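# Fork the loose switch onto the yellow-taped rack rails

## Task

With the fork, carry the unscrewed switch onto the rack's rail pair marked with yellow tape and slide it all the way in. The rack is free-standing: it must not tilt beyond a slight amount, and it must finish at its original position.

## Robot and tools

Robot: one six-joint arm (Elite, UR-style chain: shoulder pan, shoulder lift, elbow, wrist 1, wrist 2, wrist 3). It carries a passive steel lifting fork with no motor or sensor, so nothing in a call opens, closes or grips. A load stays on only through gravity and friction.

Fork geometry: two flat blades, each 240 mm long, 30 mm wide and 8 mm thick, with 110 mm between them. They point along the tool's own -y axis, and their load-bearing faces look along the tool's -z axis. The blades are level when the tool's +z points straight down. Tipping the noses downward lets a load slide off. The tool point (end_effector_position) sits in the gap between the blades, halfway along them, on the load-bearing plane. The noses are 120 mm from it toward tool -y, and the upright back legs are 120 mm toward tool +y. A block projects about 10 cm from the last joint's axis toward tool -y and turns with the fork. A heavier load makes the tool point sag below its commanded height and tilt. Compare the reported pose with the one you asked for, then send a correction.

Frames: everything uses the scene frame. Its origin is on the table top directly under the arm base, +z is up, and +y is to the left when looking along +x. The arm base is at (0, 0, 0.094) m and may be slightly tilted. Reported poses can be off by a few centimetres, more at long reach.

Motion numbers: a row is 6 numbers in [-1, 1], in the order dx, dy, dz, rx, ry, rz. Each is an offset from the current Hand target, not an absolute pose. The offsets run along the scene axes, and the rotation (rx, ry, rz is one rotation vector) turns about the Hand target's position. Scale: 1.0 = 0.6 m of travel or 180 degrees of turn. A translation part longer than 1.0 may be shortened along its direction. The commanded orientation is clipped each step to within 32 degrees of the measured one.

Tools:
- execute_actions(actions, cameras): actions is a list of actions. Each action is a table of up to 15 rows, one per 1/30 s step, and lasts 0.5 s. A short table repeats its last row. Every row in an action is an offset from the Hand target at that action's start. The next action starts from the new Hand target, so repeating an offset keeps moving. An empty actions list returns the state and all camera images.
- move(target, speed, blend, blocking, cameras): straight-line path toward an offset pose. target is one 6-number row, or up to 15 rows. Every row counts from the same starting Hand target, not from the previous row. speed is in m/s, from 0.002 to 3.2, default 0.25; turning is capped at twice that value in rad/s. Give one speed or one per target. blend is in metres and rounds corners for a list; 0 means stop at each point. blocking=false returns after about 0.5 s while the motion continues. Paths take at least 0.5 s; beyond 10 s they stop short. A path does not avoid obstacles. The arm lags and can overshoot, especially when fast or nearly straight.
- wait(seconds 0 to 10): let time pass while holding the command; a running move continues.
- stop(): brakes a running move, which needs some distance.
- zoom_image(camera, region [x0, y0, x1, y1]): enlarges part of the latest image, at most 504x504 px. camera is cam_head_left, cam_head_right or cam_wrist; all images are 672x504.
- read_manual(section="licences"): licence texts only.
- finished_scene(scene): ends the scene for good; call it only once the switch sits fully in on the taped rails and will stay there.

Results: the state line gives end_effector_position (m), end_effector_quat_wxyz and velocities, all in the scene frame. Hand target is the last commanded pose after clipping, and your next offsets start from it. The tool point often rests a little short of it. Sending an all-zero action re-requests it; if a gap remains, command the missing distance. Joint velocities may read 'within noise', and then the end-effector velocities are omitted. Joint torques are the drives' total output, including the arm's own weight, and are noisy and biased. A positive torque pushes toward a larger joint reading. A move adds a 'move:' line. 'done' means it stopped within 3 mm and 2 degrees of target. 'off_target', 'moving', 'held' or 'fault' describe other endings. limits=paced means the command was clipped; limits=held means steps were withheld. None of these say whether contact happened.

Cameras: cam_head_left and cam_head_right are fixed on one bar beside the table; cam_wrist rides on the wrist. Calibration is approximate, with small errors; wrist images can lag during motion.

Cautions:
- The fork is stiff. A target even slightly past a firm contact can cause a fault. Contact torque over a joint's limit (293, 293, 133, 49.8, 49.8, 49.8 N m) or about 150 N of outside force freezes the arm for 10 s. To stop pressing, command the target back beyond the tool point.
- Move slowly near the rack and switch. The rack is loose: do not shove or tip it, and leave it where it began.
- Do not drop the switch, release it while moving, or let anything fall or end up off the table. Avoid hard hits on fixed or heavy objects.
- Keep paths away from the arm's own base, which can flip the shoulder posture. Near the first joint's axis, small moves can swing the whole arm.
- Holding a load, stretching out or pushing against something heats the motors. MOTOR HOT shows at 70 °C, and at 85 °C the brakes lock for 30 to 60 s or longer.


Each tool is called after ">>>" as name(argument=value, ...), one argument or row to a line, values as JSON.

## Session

>>> execute_actions(
  actions=[],
)

>>> zoom_image(
  camera="cam_head_right",
  region=[270, 60, 490, 280],
)

>>> zoom_image(
  camera="cam_head_left",
  region=[270, 60, 490, 280],
)

Scene clock: 0.00 s.
end_effector_position=(+0.3721, -0.1179, +0.2683) end_effector_quat_wxyz=(-0.171, +0.978, -0.115, +0.012)
Joint positions: [1.982 -1.736 2.436 -1.964 -1.402 0.575]
Joint velocities: within noise
Joint torques (N m): no reading
Hand target: +0.3721, -0.1179, +0.2683; -0.171, +0.978, -0.115, +0.012
camera_calibration:
cam_wrist: T_world_to_cam=[[0.971635, -0.232132, -0.0451733, -0.367249], [-0.231942, -0.972683, 0.00947392, -0.159603], [-0.0461385, 0.00127239, -0.998934, 0.379723], [0, 0, 0, 1]] pos_world=[0.337333, -0.240977, 0.364241]

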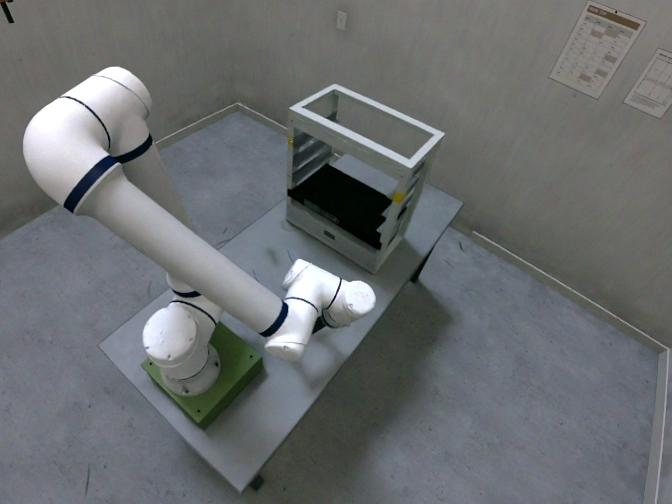

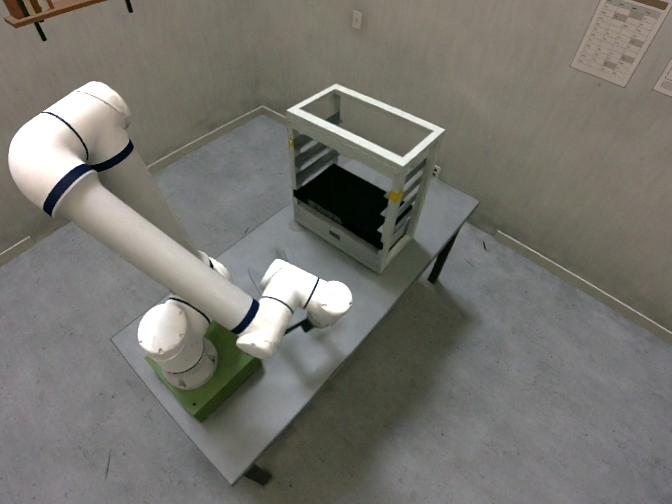

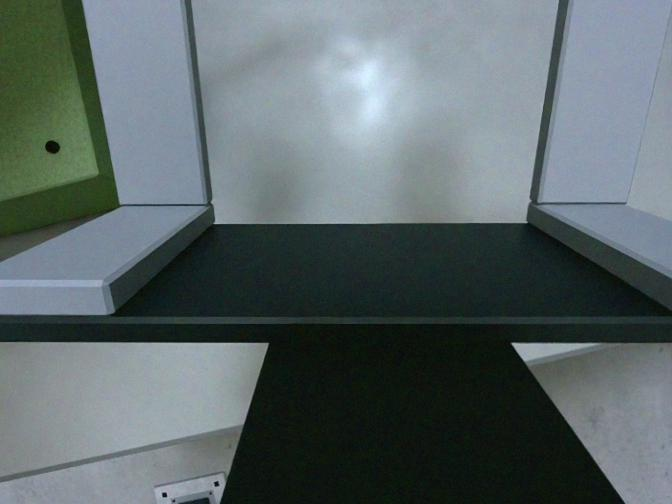

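Scaled by 2.291.

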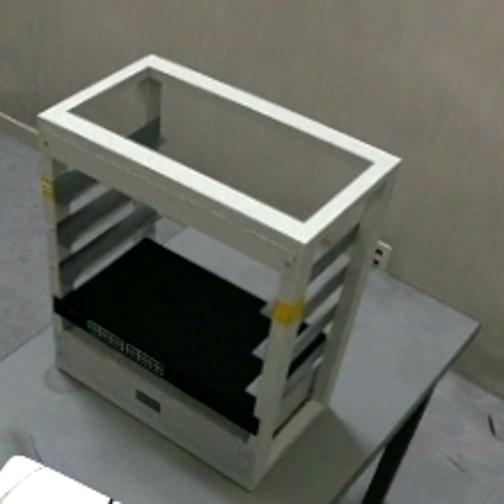

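Scaled by 2.291.

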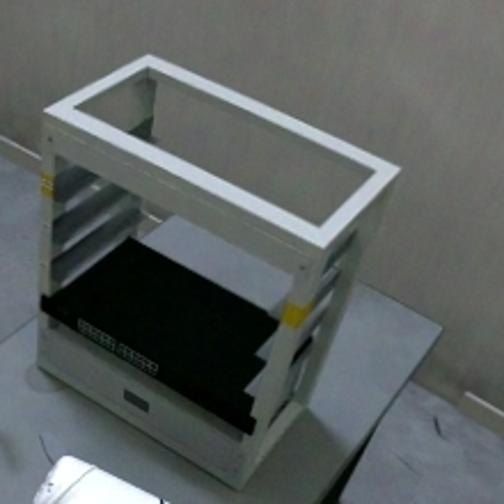

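>>> zoom_image(
  camera="cam_head_right",
  region=[285, 170, 385, 270],
)

>>> zoom_image(
  camera="cam_head_right",
  region=[345, 190, 425, 280],
)

>>> zoom_image(
  camera="cam_head_left",
  region=[280, 180, 400, 280],
)

Scaled by 5.040.

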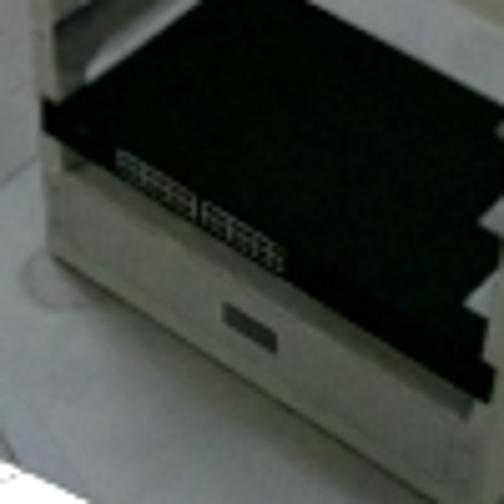

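Scaled by 5.600.

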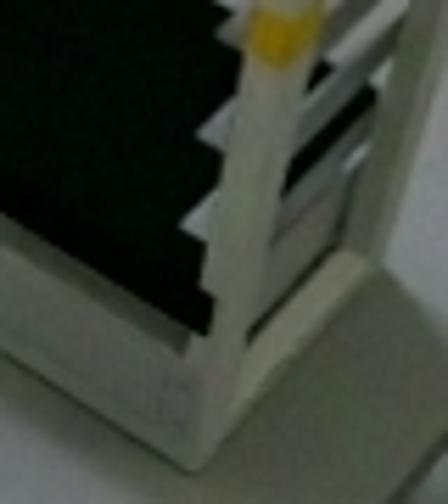

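Scaled by 4.200.

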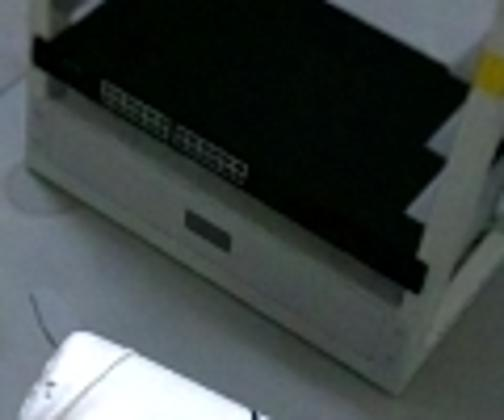

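>>> move(
  target=[0.4015, 0.1965, 0.4345, 0.0339, -0.0516, -0.4262],
  speed=0.45,
  cameras=["all"],
)

>>> zoom_image(
  camera="cam_wrist",
  region=[190, 0, 390, 200],
)

>>> zoom_image(
  camera="cam_wrist",
  region=[350, 0, 550, 200],
)

Scene clock: 92.03 s.
end_effector_position=(+0.6130, +0.0000, +0.5290) end_effector_quat_wxyz=(-0.183, +0.682, -0.684, +0.183)
Joint positions: [2.635 -2.215 2.432 -2.23 -1.307 2.652]
Joint torques (N m): [9 15.15 -103.9 -12.72 0.29 3.3]
Hand target: +0.6130, +0.0000, +0.5290; -0.183, +0.682, -0.684, +0.183
Off the commanded pose: 0.000 m, 0 deg.
move: done
camera_calibration:
cam_wrist: T_world_to_cam=[[0.000368309, -0.99956, -0.0296471, 0.0249975], [-0.985625, 0.004646, -0.168886, 0.564886], [0.168949, 0.0292831, -0.98519, 0.512013], [0, 0, 0, 1]] pos_world=[0.470252, 0.00736872, 0.600572]

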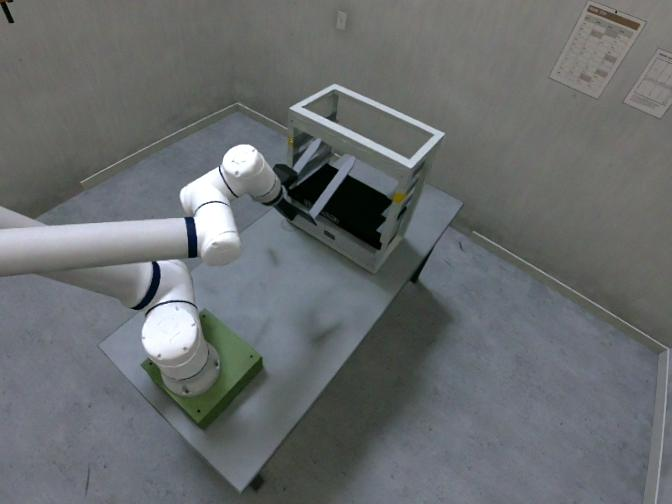

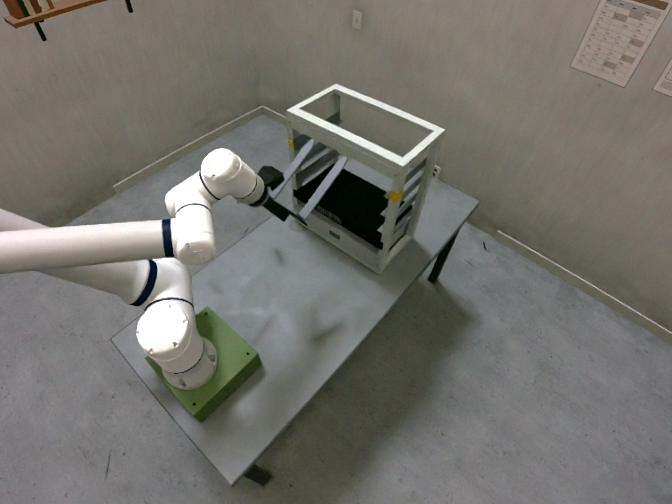

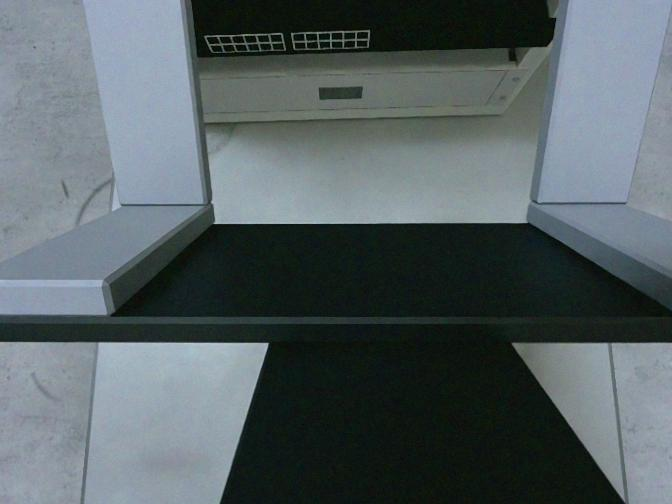

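Scaled by 2.520.

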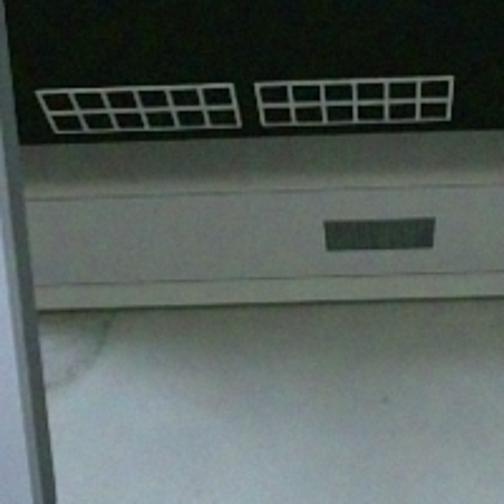

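Scaled by 2.520.

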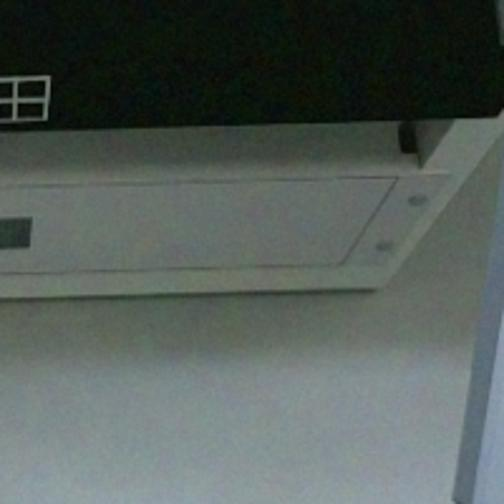

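>>> move(
  target=[-0.0592, 0.0167, -0.6283, -0.00145, 0.16663, 0.00543],
  speed=0.35,
  cameras=["all"],
)

>>> zoom_image(
  camera="cam_head_right",
  region=[250, 130, 430, 310],
)

>>> zoom_image(
  camera="cam_head_left",
  region=[250, 130, 430, 310],
)

Scene clock: 168.90 s.
end_effector_position=(+0.5775, +0.0100, +0.1521) end_effector_quat_wxyz=(+0.000, +0.713, -0.701, +0.000)
Joint positions: [2.778 -1.684 2.603 -2.476 -1.571 2.716]
Joint torques (N m): [9.71 -15.59 -71.86 -10.38 -1.53 3.55]
Hand target: +0.5775, +0.0100, +0.1520; +0.000, +0.713, -0.701, +0.000
Off the commanded pose: 0.000 m, 0 deg.
move: done
camera_calibration:
cam_wrist: T_world_to_cam=[[0.00286209, -0.999666, -0.0256922, 0.0218173], [-0.938027, -0.0115876, 0.346369, 0.360457], [-0.346551, 0.0231086, -0.937746, 0.436966], [0, 0, 0, 1]] pos_world=[0.489487, 0.0158891, 0.285473]

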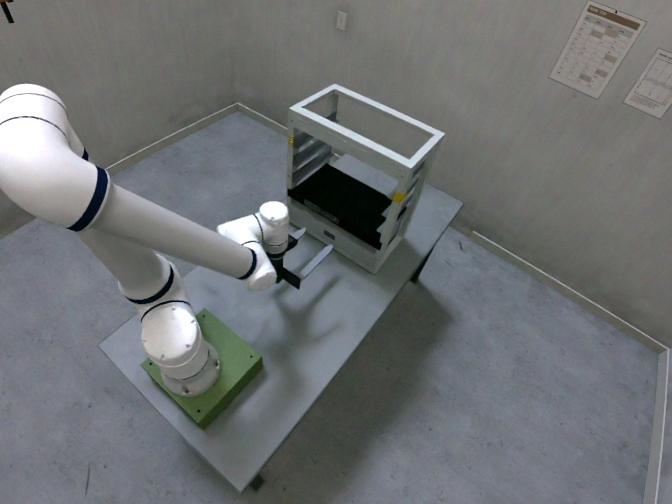

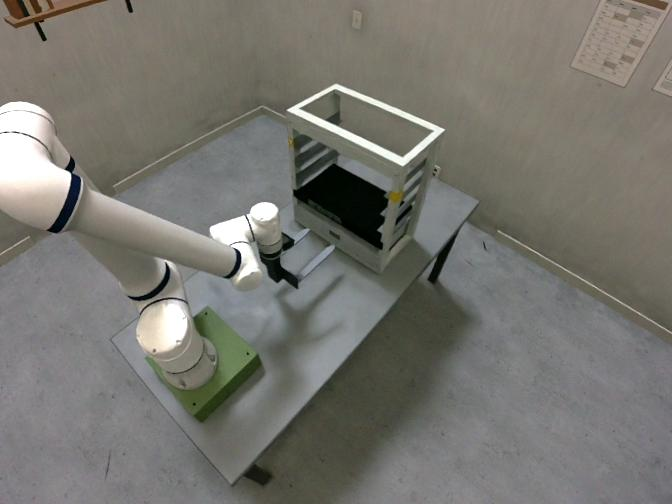

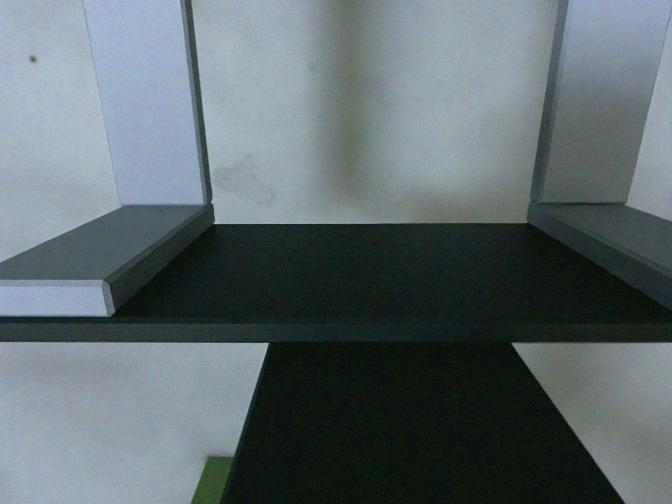

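Scaled by 2.800.

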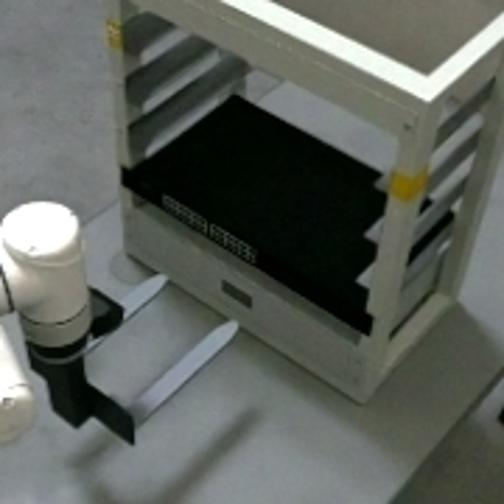

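Scaled by 2.800.

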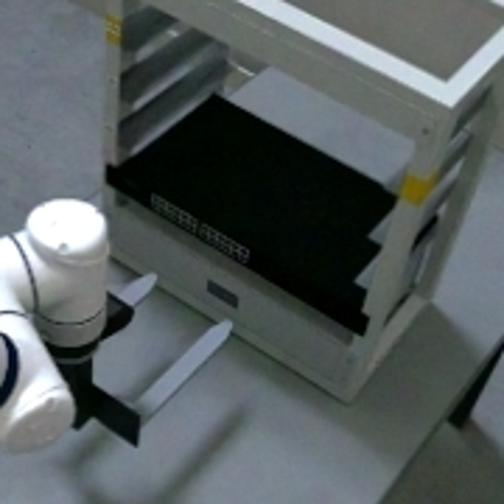

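>>> move(
  target=[0.5083, 0.0089, 0, 0, 0, 0],
  speed=0.16,
  cameras=["all"],
)

>>> zoom_image(
  camera="cam_head_right",
  region=[250, 130, 430, 310],
)

>>> zoom_image(
  camera="cam_wrist",
  region=[170, 0, 570, 240],
)

Scene clock: 180.47 s.
end_effector_position=(+0.8823, +0.0154, +0.1520) end_effector_quat_wxyz=(+0.000, +0.713, -0.701, +0.000)
Joint positions: [2.96 -1.214 2.049 -2.392 -1.568 2.898]
Joint torques (N m): [10.09 -72.5 -77.98 -5.27 -1.33 3.51]
Hand target: +0.8825, +0.0154, +0.1520; +0.000, +0.713, -0.701, +0.000
Off the commanded pose: 0.000 m, 0 deg.
move: done
camera_calibration:
cam_wrist: T_world_to_cam=[[0.00285933, -0.999666, -0.0256933, 0.0262431], [-0.937982, -0.0115883, 0.346489, 0.646394], [-0.346671, 0.0231092, -0.937702, 0.542461], [0, 0, 0, 1]] pos_world=[0.794287, 0.0211891, 0.285372]

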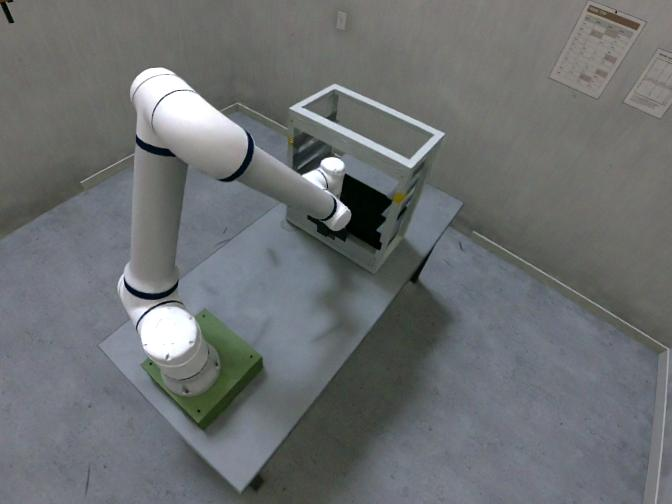

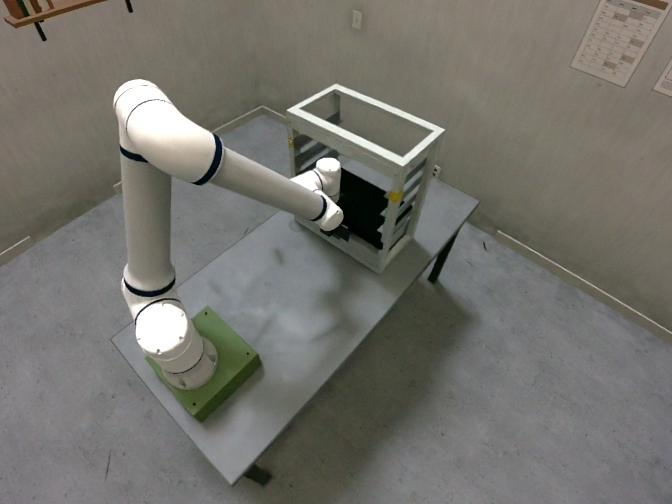

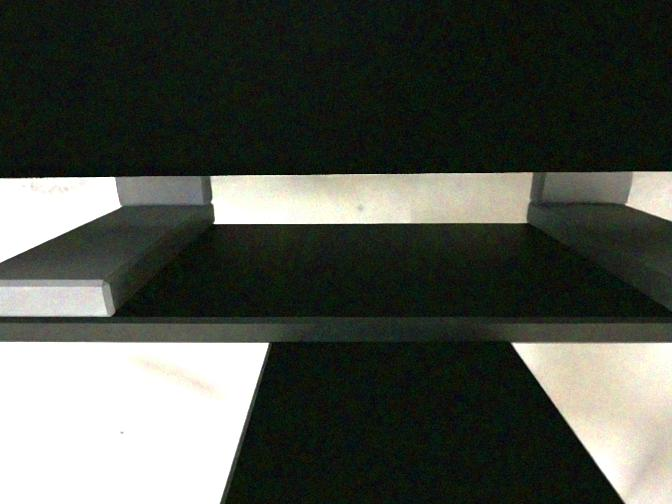

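Scaled by 2.800.

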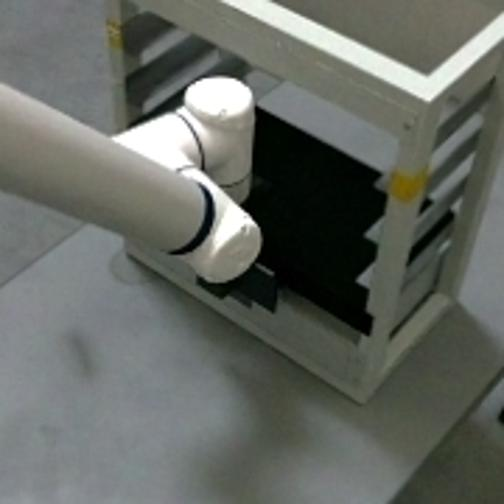

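Scaled by 1.260.

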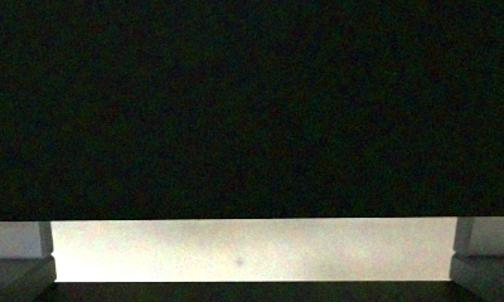

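>>> move(
  target=[0, 0, 0.02833, 0, 0, 0],
  speed=0.05,
)

>>> move(
  target=[0, 0, 0.00667, 0, 0, 0],
  speed=0.02,
)

>>> move(
  target=[0, 0, 0.005, 0, 0, 0],
  speed=0.02,
  cameras=["cam_wrist"],
)

Scene clock: 186.70 s.
end_effector_position=(+0.8825, +0.0154, +0.1688) end_effector_quat_wxyz=(+0.000, +0.713, -0.701, +0.000)
Joint positions: [2.96 -1.236 2.039 -2.36 -1.568 2.898]
Joint torques (N m): [-10.64 -100.89 -78.2 -5.57 -1.52 -1.42]
Hand target: +0.8825, +0.0154, +0.1690; +0.000, +0.713, -0.701, +0.000
Off the commanded pose: 0.000 m, 0 deg.
move: done

Scene clock: 187.40 s.
end_effector_position=(+0.8824, +0.0154, +0.1727) end_effector_quat_wxyz=(+0.000, +0.713, -0.701, +0.000)
Joint positions: [2.96 -1.241 2.037 -2.353 -1.568 2.897]
Joint torques (N m): [-16.8 -110.38 -84.36 -7.53 -1.63 -1.59]
Hand target: +0.8825, +0.0154, +0.1730; +0.000, +0.713, -0.701, +0.000
Off the commanded pose: 0.000 m, 0 deg.
move: done

Scene clock: 188.10 s.
end_effector_position=(+0.8823, +0.0154, +0.1757) end_effector_quat_wxyz=(+0.000, +0.713, -0.701, +0.000)
Joint positions: [2.96 -1.245 2.035 -2.347 -1.568 2.897]
Joint torques (N m): [-18.16 -134.78 -114.03 -17.5 -0.27 -1.63]
Hand target: +0.8825, +0.0154, +0.1760; +0.000, +0.713, -0.701, +0.000
Off the commanded pose: 0.000 m, 0 deg.
move: done
camera_calibration:
cam_wrist: T_world_to_cam=[[0.00284843, -0.999666, -0.025694, 0.0268606], [-0.93784, -0.0115878, 0.346874, 0.638045], [-0.347056, 0.0231088, -0.93756, 0.564981], [0, 0, 0, 1]] pos_world=[0.794387, 0.0211891, 0.309072]
Images, in order (width x height): cam_wrist 672x504.

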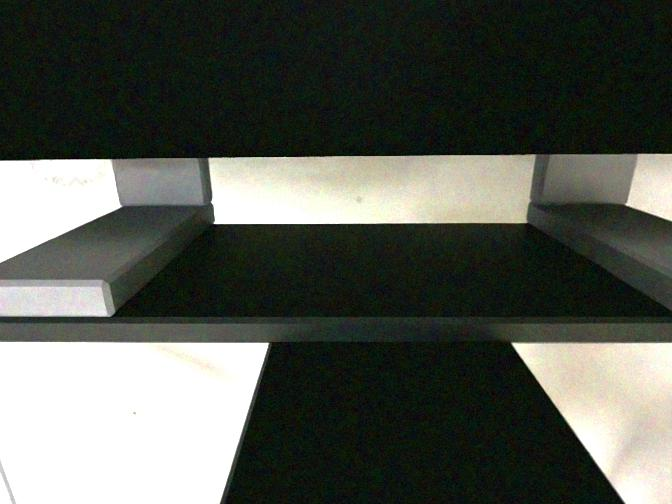

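>>> move(
  target=[
    [0, 0, 0.005, 0, 0, 0],
    [-0.4999, -0.00875, 0.005, 0, 0, 0],
  ],
  speed=[0.02, 0.14],
  cameras=["all"],
)

>>> zoom_image(
  camera="cam_head_right",
  region=[250, 90, 450, 290],
)

>>> zoom_image(
  camera="cam_head_left",
  region=[250, 90, 450, 290],
)

Scene clock: 198.53 s.
end_effector_position=(+0.5827, +0.0101, +0.1790) end_effector_quat_wxyz=(+0.000, +0.713, -0.701, +0.000)
Joint positions: [2.784 -1.735 2.569 -2.391 -1.571 2.722]
Joint torques (N m): [-21.56 -65 -84.14 -17.1 4.33 -2.41]
Hand target: +0.5825, +0.0101, +0.1790; +0.000, +0.713, -0.701, +0.000
Off the commanded pose: 0.000 m, 0 deg.
move: done
camera_calibration:
cam_wrist: T_world_to_cam=[[0.00285933, -0.999666, -0.0256933, 0.0225952], [-0.937982, -0.0115883, 0.346489, 0.355959], [-0.346671, 0.0231092, -0.937702, 0.464036], [0, 0, 0, 1]] pos_world=[0.494687, 0.0159891, 0.312372]

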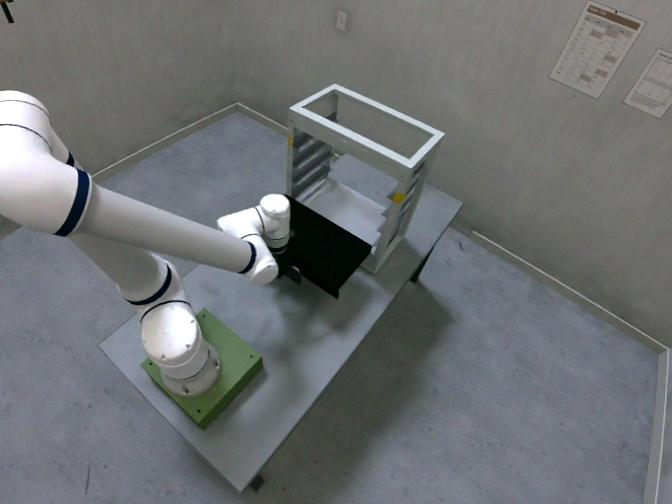

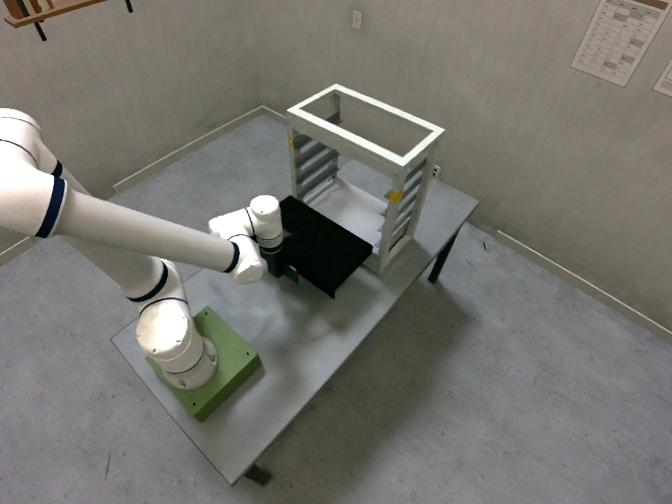

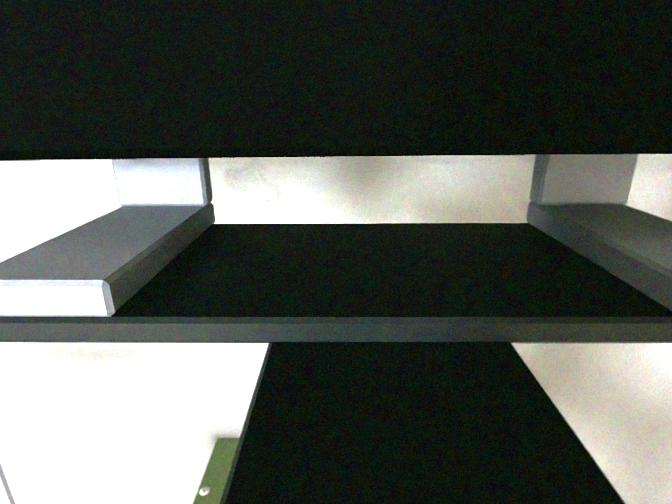

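Scaled by 2.520.

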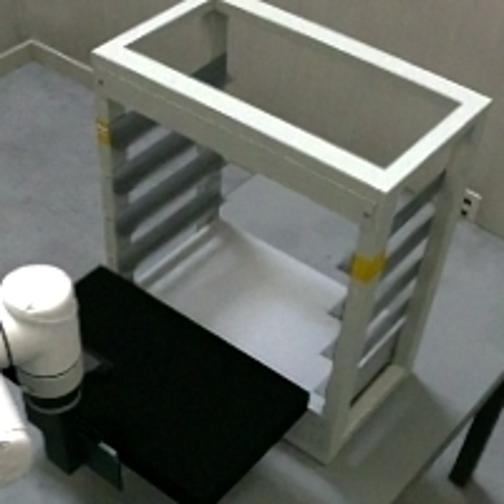

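Scaled by 2.520.

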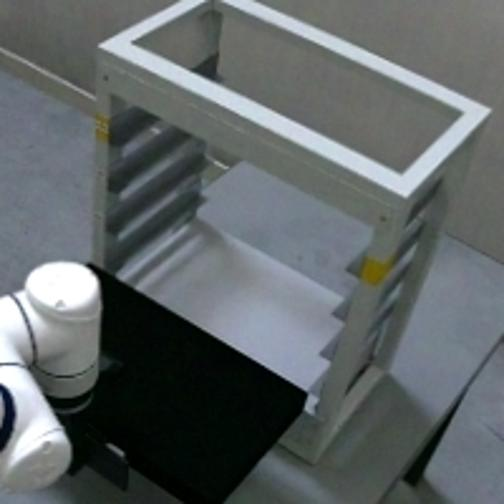

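>>> move(
  target=[0, 0, 0.4445, 0, 0, 0],
  speed=0.16,
  cameras=["all"],
)

>>> zoom_image(
  camera="cam_head_right",
  region=[250, 90, 450, 290],
)

>>> zoom_image(
  camera="cam_head_left",
  region=[250, 90, 450, 290],
)

Scene clock: 207.63 s.
end_effector_position=(+0.5825, +0.0101, +0.4455) end_effector_quat_wxyz=(+0.000, +0.713, -0.701, +0.000)
Joint positions: [2.783 -2.035 2.21 -1.732 -1.571 2.721]
Joint torques (N m): [-21.02 -53.81 -142.78 -17.15 0.79 -2.36]
Hand target: +0.5825, +0.0101, +0.4457; +0.000, +0.713, -0.701, +0.000
Off the commanded pose: 0.000 m, 0 deg.
move: done
camera_calibration:
cam_wrist: T_world_to_cam=[[0.00285933, -0.999666, -0.0256933, 0.0294428], [-0.937982, -0.0115883, 0.346489, 0.263526], [-0.346671, 0.0231092, -0.937702, 0.713899], [0, 0, 0, 1]] pos_world=[0.494587, 0.0159891, 0.578872]

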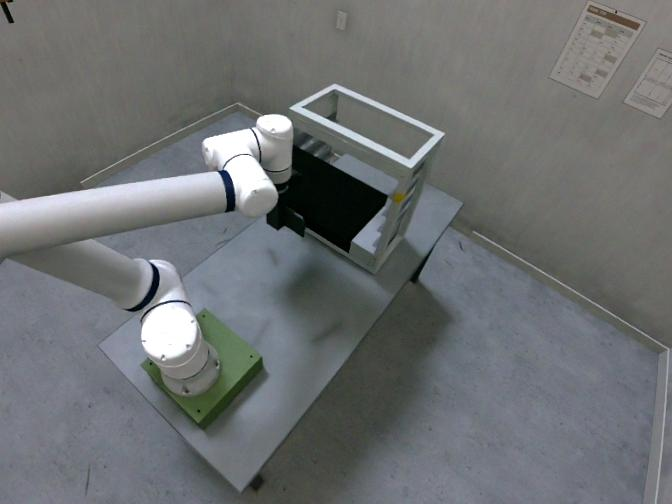

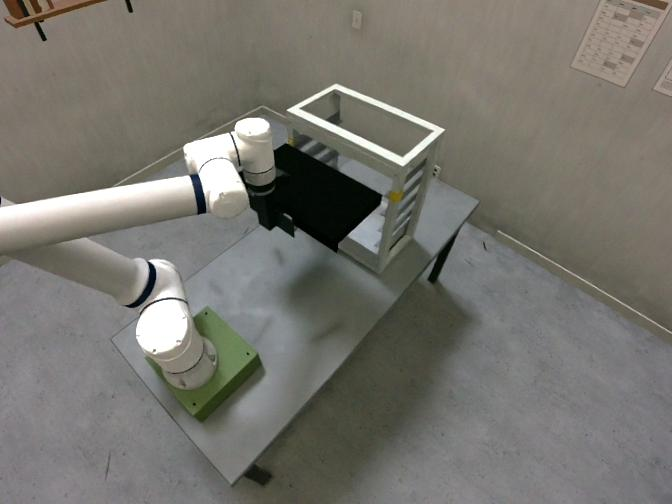

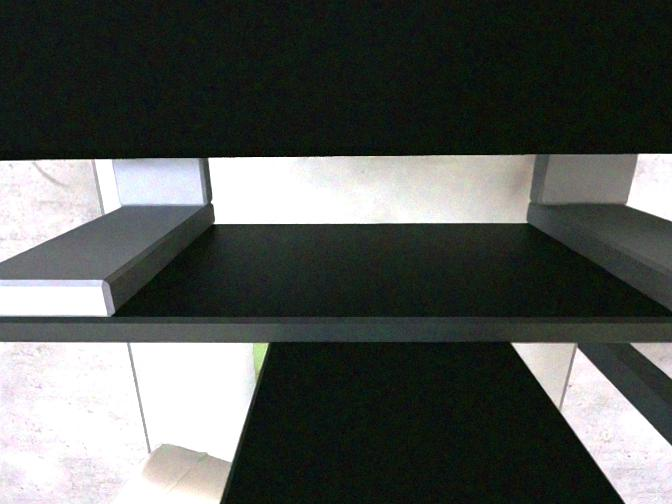

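Scaled by 2.520.

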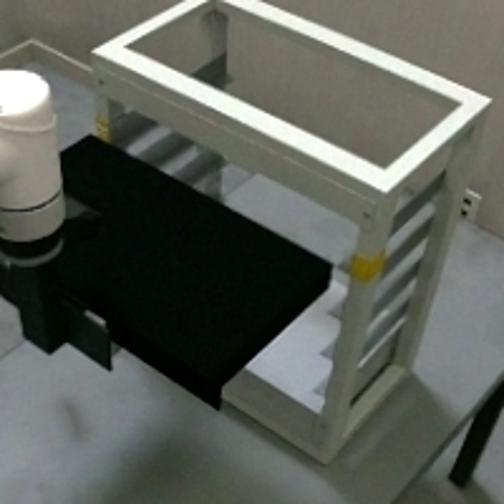

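Scaled by 2.520.

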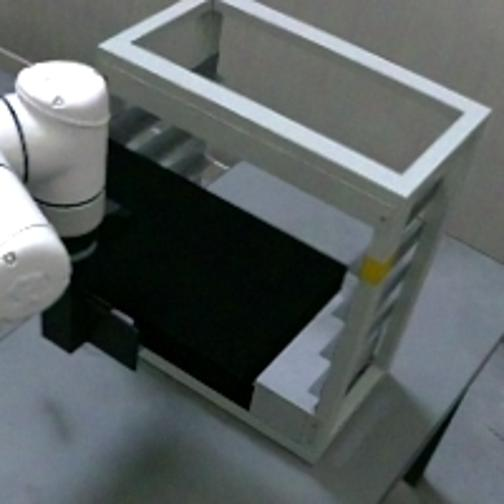

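>>> move(
  target=[0.4016, 0.0070, 0, 0, 0, 0],
  speed=0.1,
  cameras=["all"],
)

>>> zoom_image(
  camera="cam_head_right",
  region=[270, 70, 450, 250],
)

>>> zoom_image(
  camera="cam_head_left",
  region=[270, 70, 450, 250],
)

Scene clock: 220.03 s.
end_effector_position=(+0.8233, +0.0143, +0.4458) end_effector_quat_wxyz=(+0.000, +0.713, -0.701, +0.000)
Joint positions: [2.936 -1.578 1.876 -1.855 -1.568 2.874]
Joint torques (N m): [8.82 -82.09 -140.34 -19.8 0.81 3.49]
Hand target: +0.8235, +0.0143, +0.4457; +0.000, +0.713, -0.701, +0.000
Off the commanded pose: 0.000 m, 0 deg.
move: done
camera_calibration:
cam_wrist: T_world_to_cam=[[0.00286061, -0.999666, -0.0256924, 0.0329568], [-0.937994, -0.0115884, 0.346458, 0.489304], [-0.34664, 0.0231083, -0.937714, 0.797417], [0, 0, 0, 1]] pos_world=[0.735287, 0.0201891, 0.579073]

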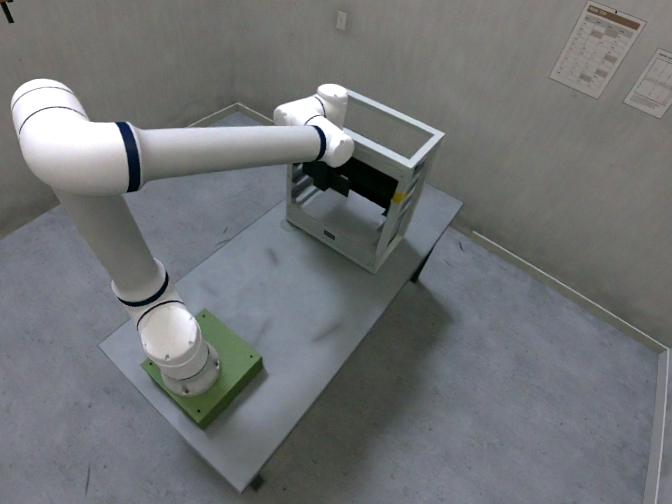

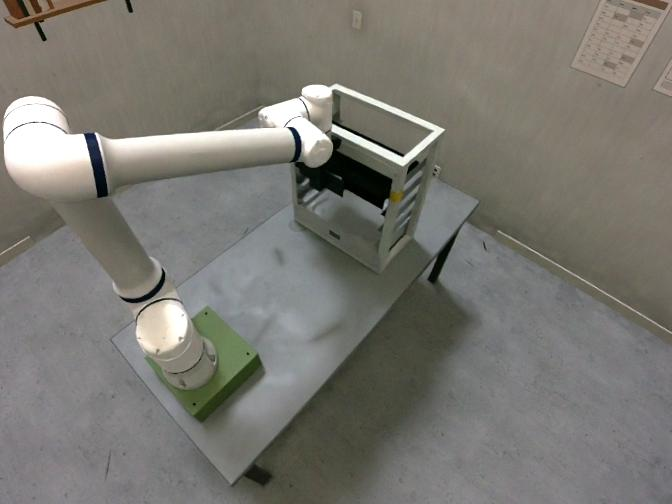

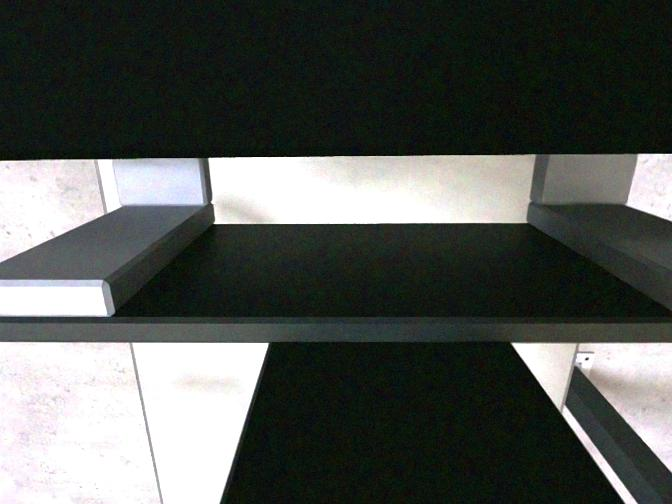

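Scaled by 2.800.

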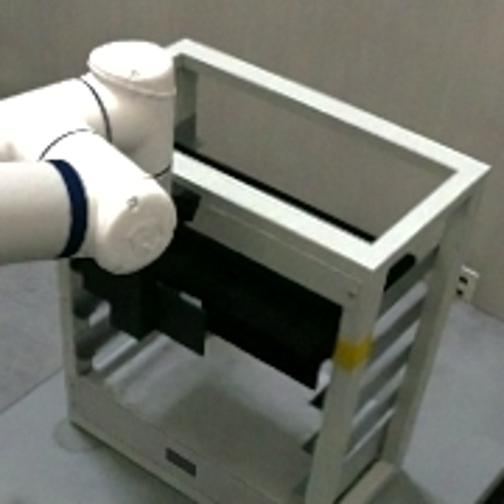

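Scaled by 2.800.

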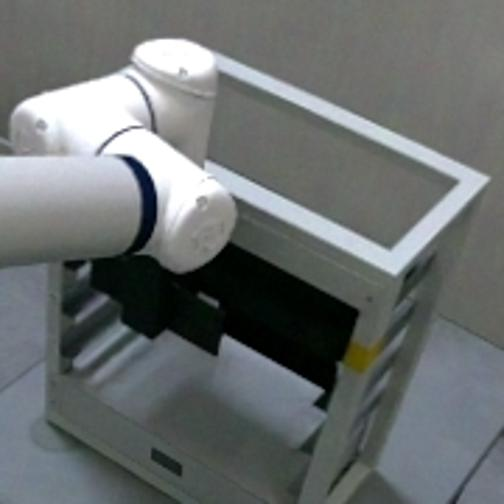

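>>> move(
  target=[0, 0, -0.0137, 0, 0, 0],
  speed=0.02,
)

>>> move(
  target=[0, 0, -0.0120, 0, 0, 0],
  speed=0.02,
  cameras=["cam_wrist", "cam_head_right"],
)

>>> zoom_image(
  camera="cam_head_right",
  region=[270, 70, 450, 250],
)

Scene clock: 224.10 s.
end_effector_position=(+0.8235, +0.0143, +0.4378) end_effector_quat_wxyz=(+0.000, +0.713, -0.701, +0.000)
Joint positions: [2.937 -1.574 1.887 -1.869 -1.568 2.874]
Joint torques (N m): [7.71 -48.39 -74.37 -10.53 0.32 2.82]
Hand target: +0.8235, +0.0143, +0.4375; +0.000, +0.713, -0.701, +0.000
Off the commanded pose: 0.000 m, 0 deg.
move: done

Scene clock: 224.87 s.
end_effector_position=(+0.8235, +0.0143, +0.4305) end_effector_quat_wxyz=(+0.000, +0.713, -0.701, +0.000)
Joint positions: [2.937 -1.57 1.896 -1.883 -1.568 2.874]
Joint torques (N m): [9.48 -48.9 -73.74 -10.43 0.37 3.14]
Hand target: +0.8235, +0.0143, +0.4303; +0.000, +0.713, -0.701, +0.000
Off the commanded pose: 0.000 m, 0 deg.
move: done
camera_calibration:
cam_wrist: T_world_to_cam=[[0.00285933, -0.999666, -0.0256933, 0.0325672], [-0.937982, -0.0115883, 0.346489, 0.494732], [-0.346671, 0.0231092, -0.937702, 0.78325], [0, 0, 0, 1]] pos_world=[0.735487, 0.0201891, 0.563872]
Images, in order (width x height): cam_head_right 672x504, cam_wrist 672x504.

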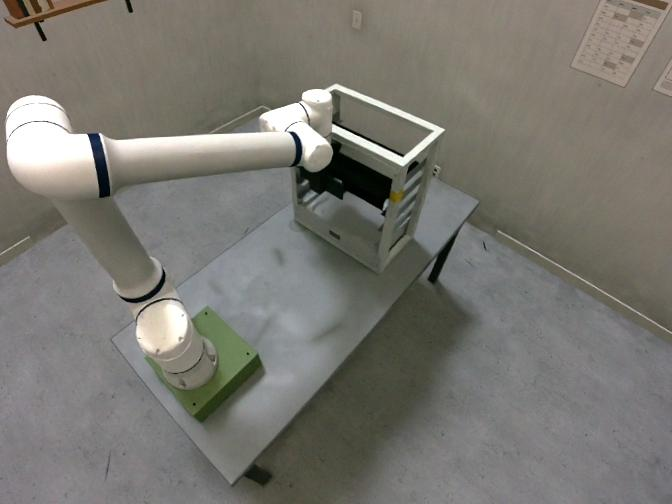

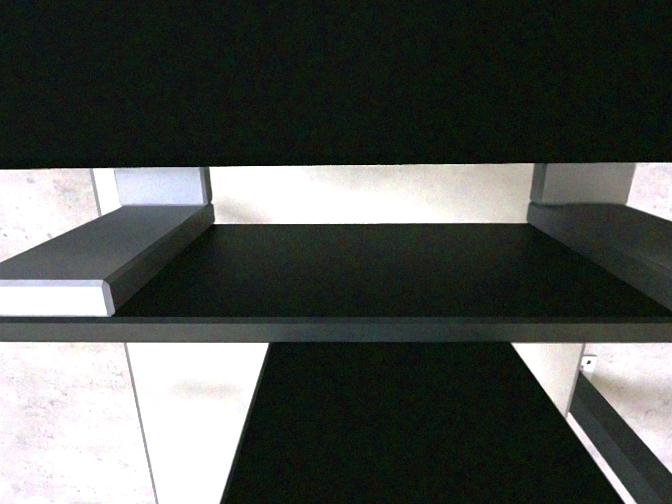

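Scaled by 2.800.

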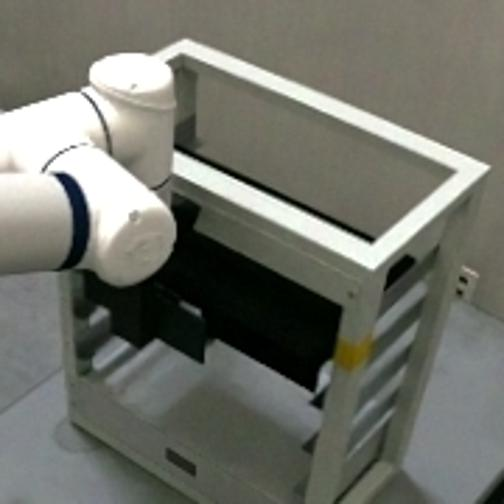

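>>> move(
  target=[
    [-0.4183, -0.0073, 0, 0, 0, 0],
    [-0.4183, -0.0073, 0.0562, 0, 0, 0],
  ],
  speed=[0.2, 0.1],
  blend=[0.008, 0],
  cameras=["all"],
)

>>> zoom_image(
  camera="cam_head_right",
  region=[270, 70, 450, 250],
)

>>> zoom_image(
  camera="cam_head_left",
  region=[270, 70, 450, 250],
)

Scene clock: 233.23 s.
end_effector_position=(+0.5725, +0.0099, +0.4639) end_effector_quat_wxyz=(+0.000, +0.713, -0.701, +0.000)
Joint positions: [2.772 -2.062 2.191 -1.686 -1.571 2.71]
Joint torques (N m): [-21.91 -28.93 -101.5 -5.67 2.06 -2.2]
Hand target: +0.5725, +0.0099, +0.4640; +0.000, +0.713, -0.701, +0.000
Off the commanded pose: 0.000 m, 0 deg.
move: done
camera_calibration:
cam_wrist: T_world_to_cam=[[0.00285933, -0.999666, -0.0256933, 0.0297416], [-0.937982, -0.0115883, 0.346489, 0.247803], [-0.346671, 0.0231092, -0.937702, 0.727597], [0, 0, 0, 1]] pos_world=[0.484587, 0.0157891, 0.597172]

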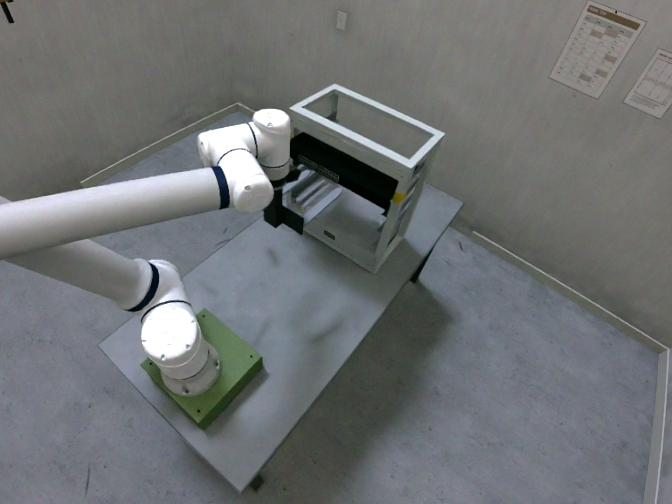

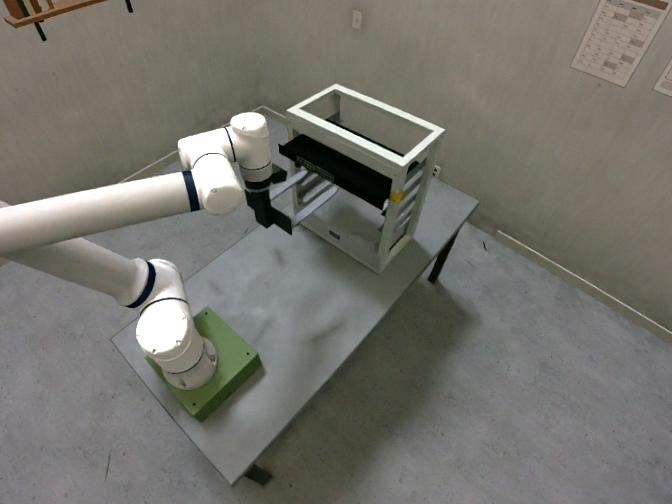

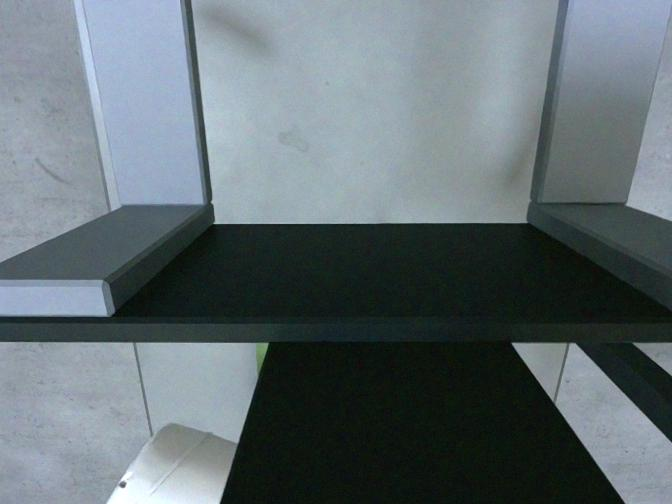

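Scaled by 2.800.

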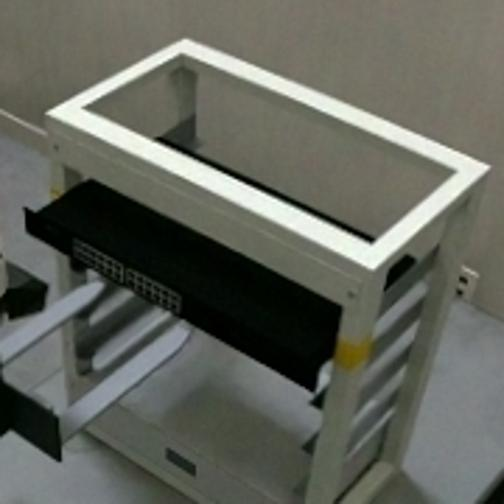

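Scaled by 2.800.

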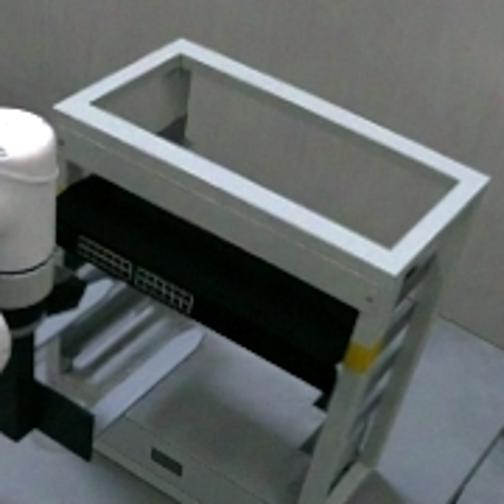

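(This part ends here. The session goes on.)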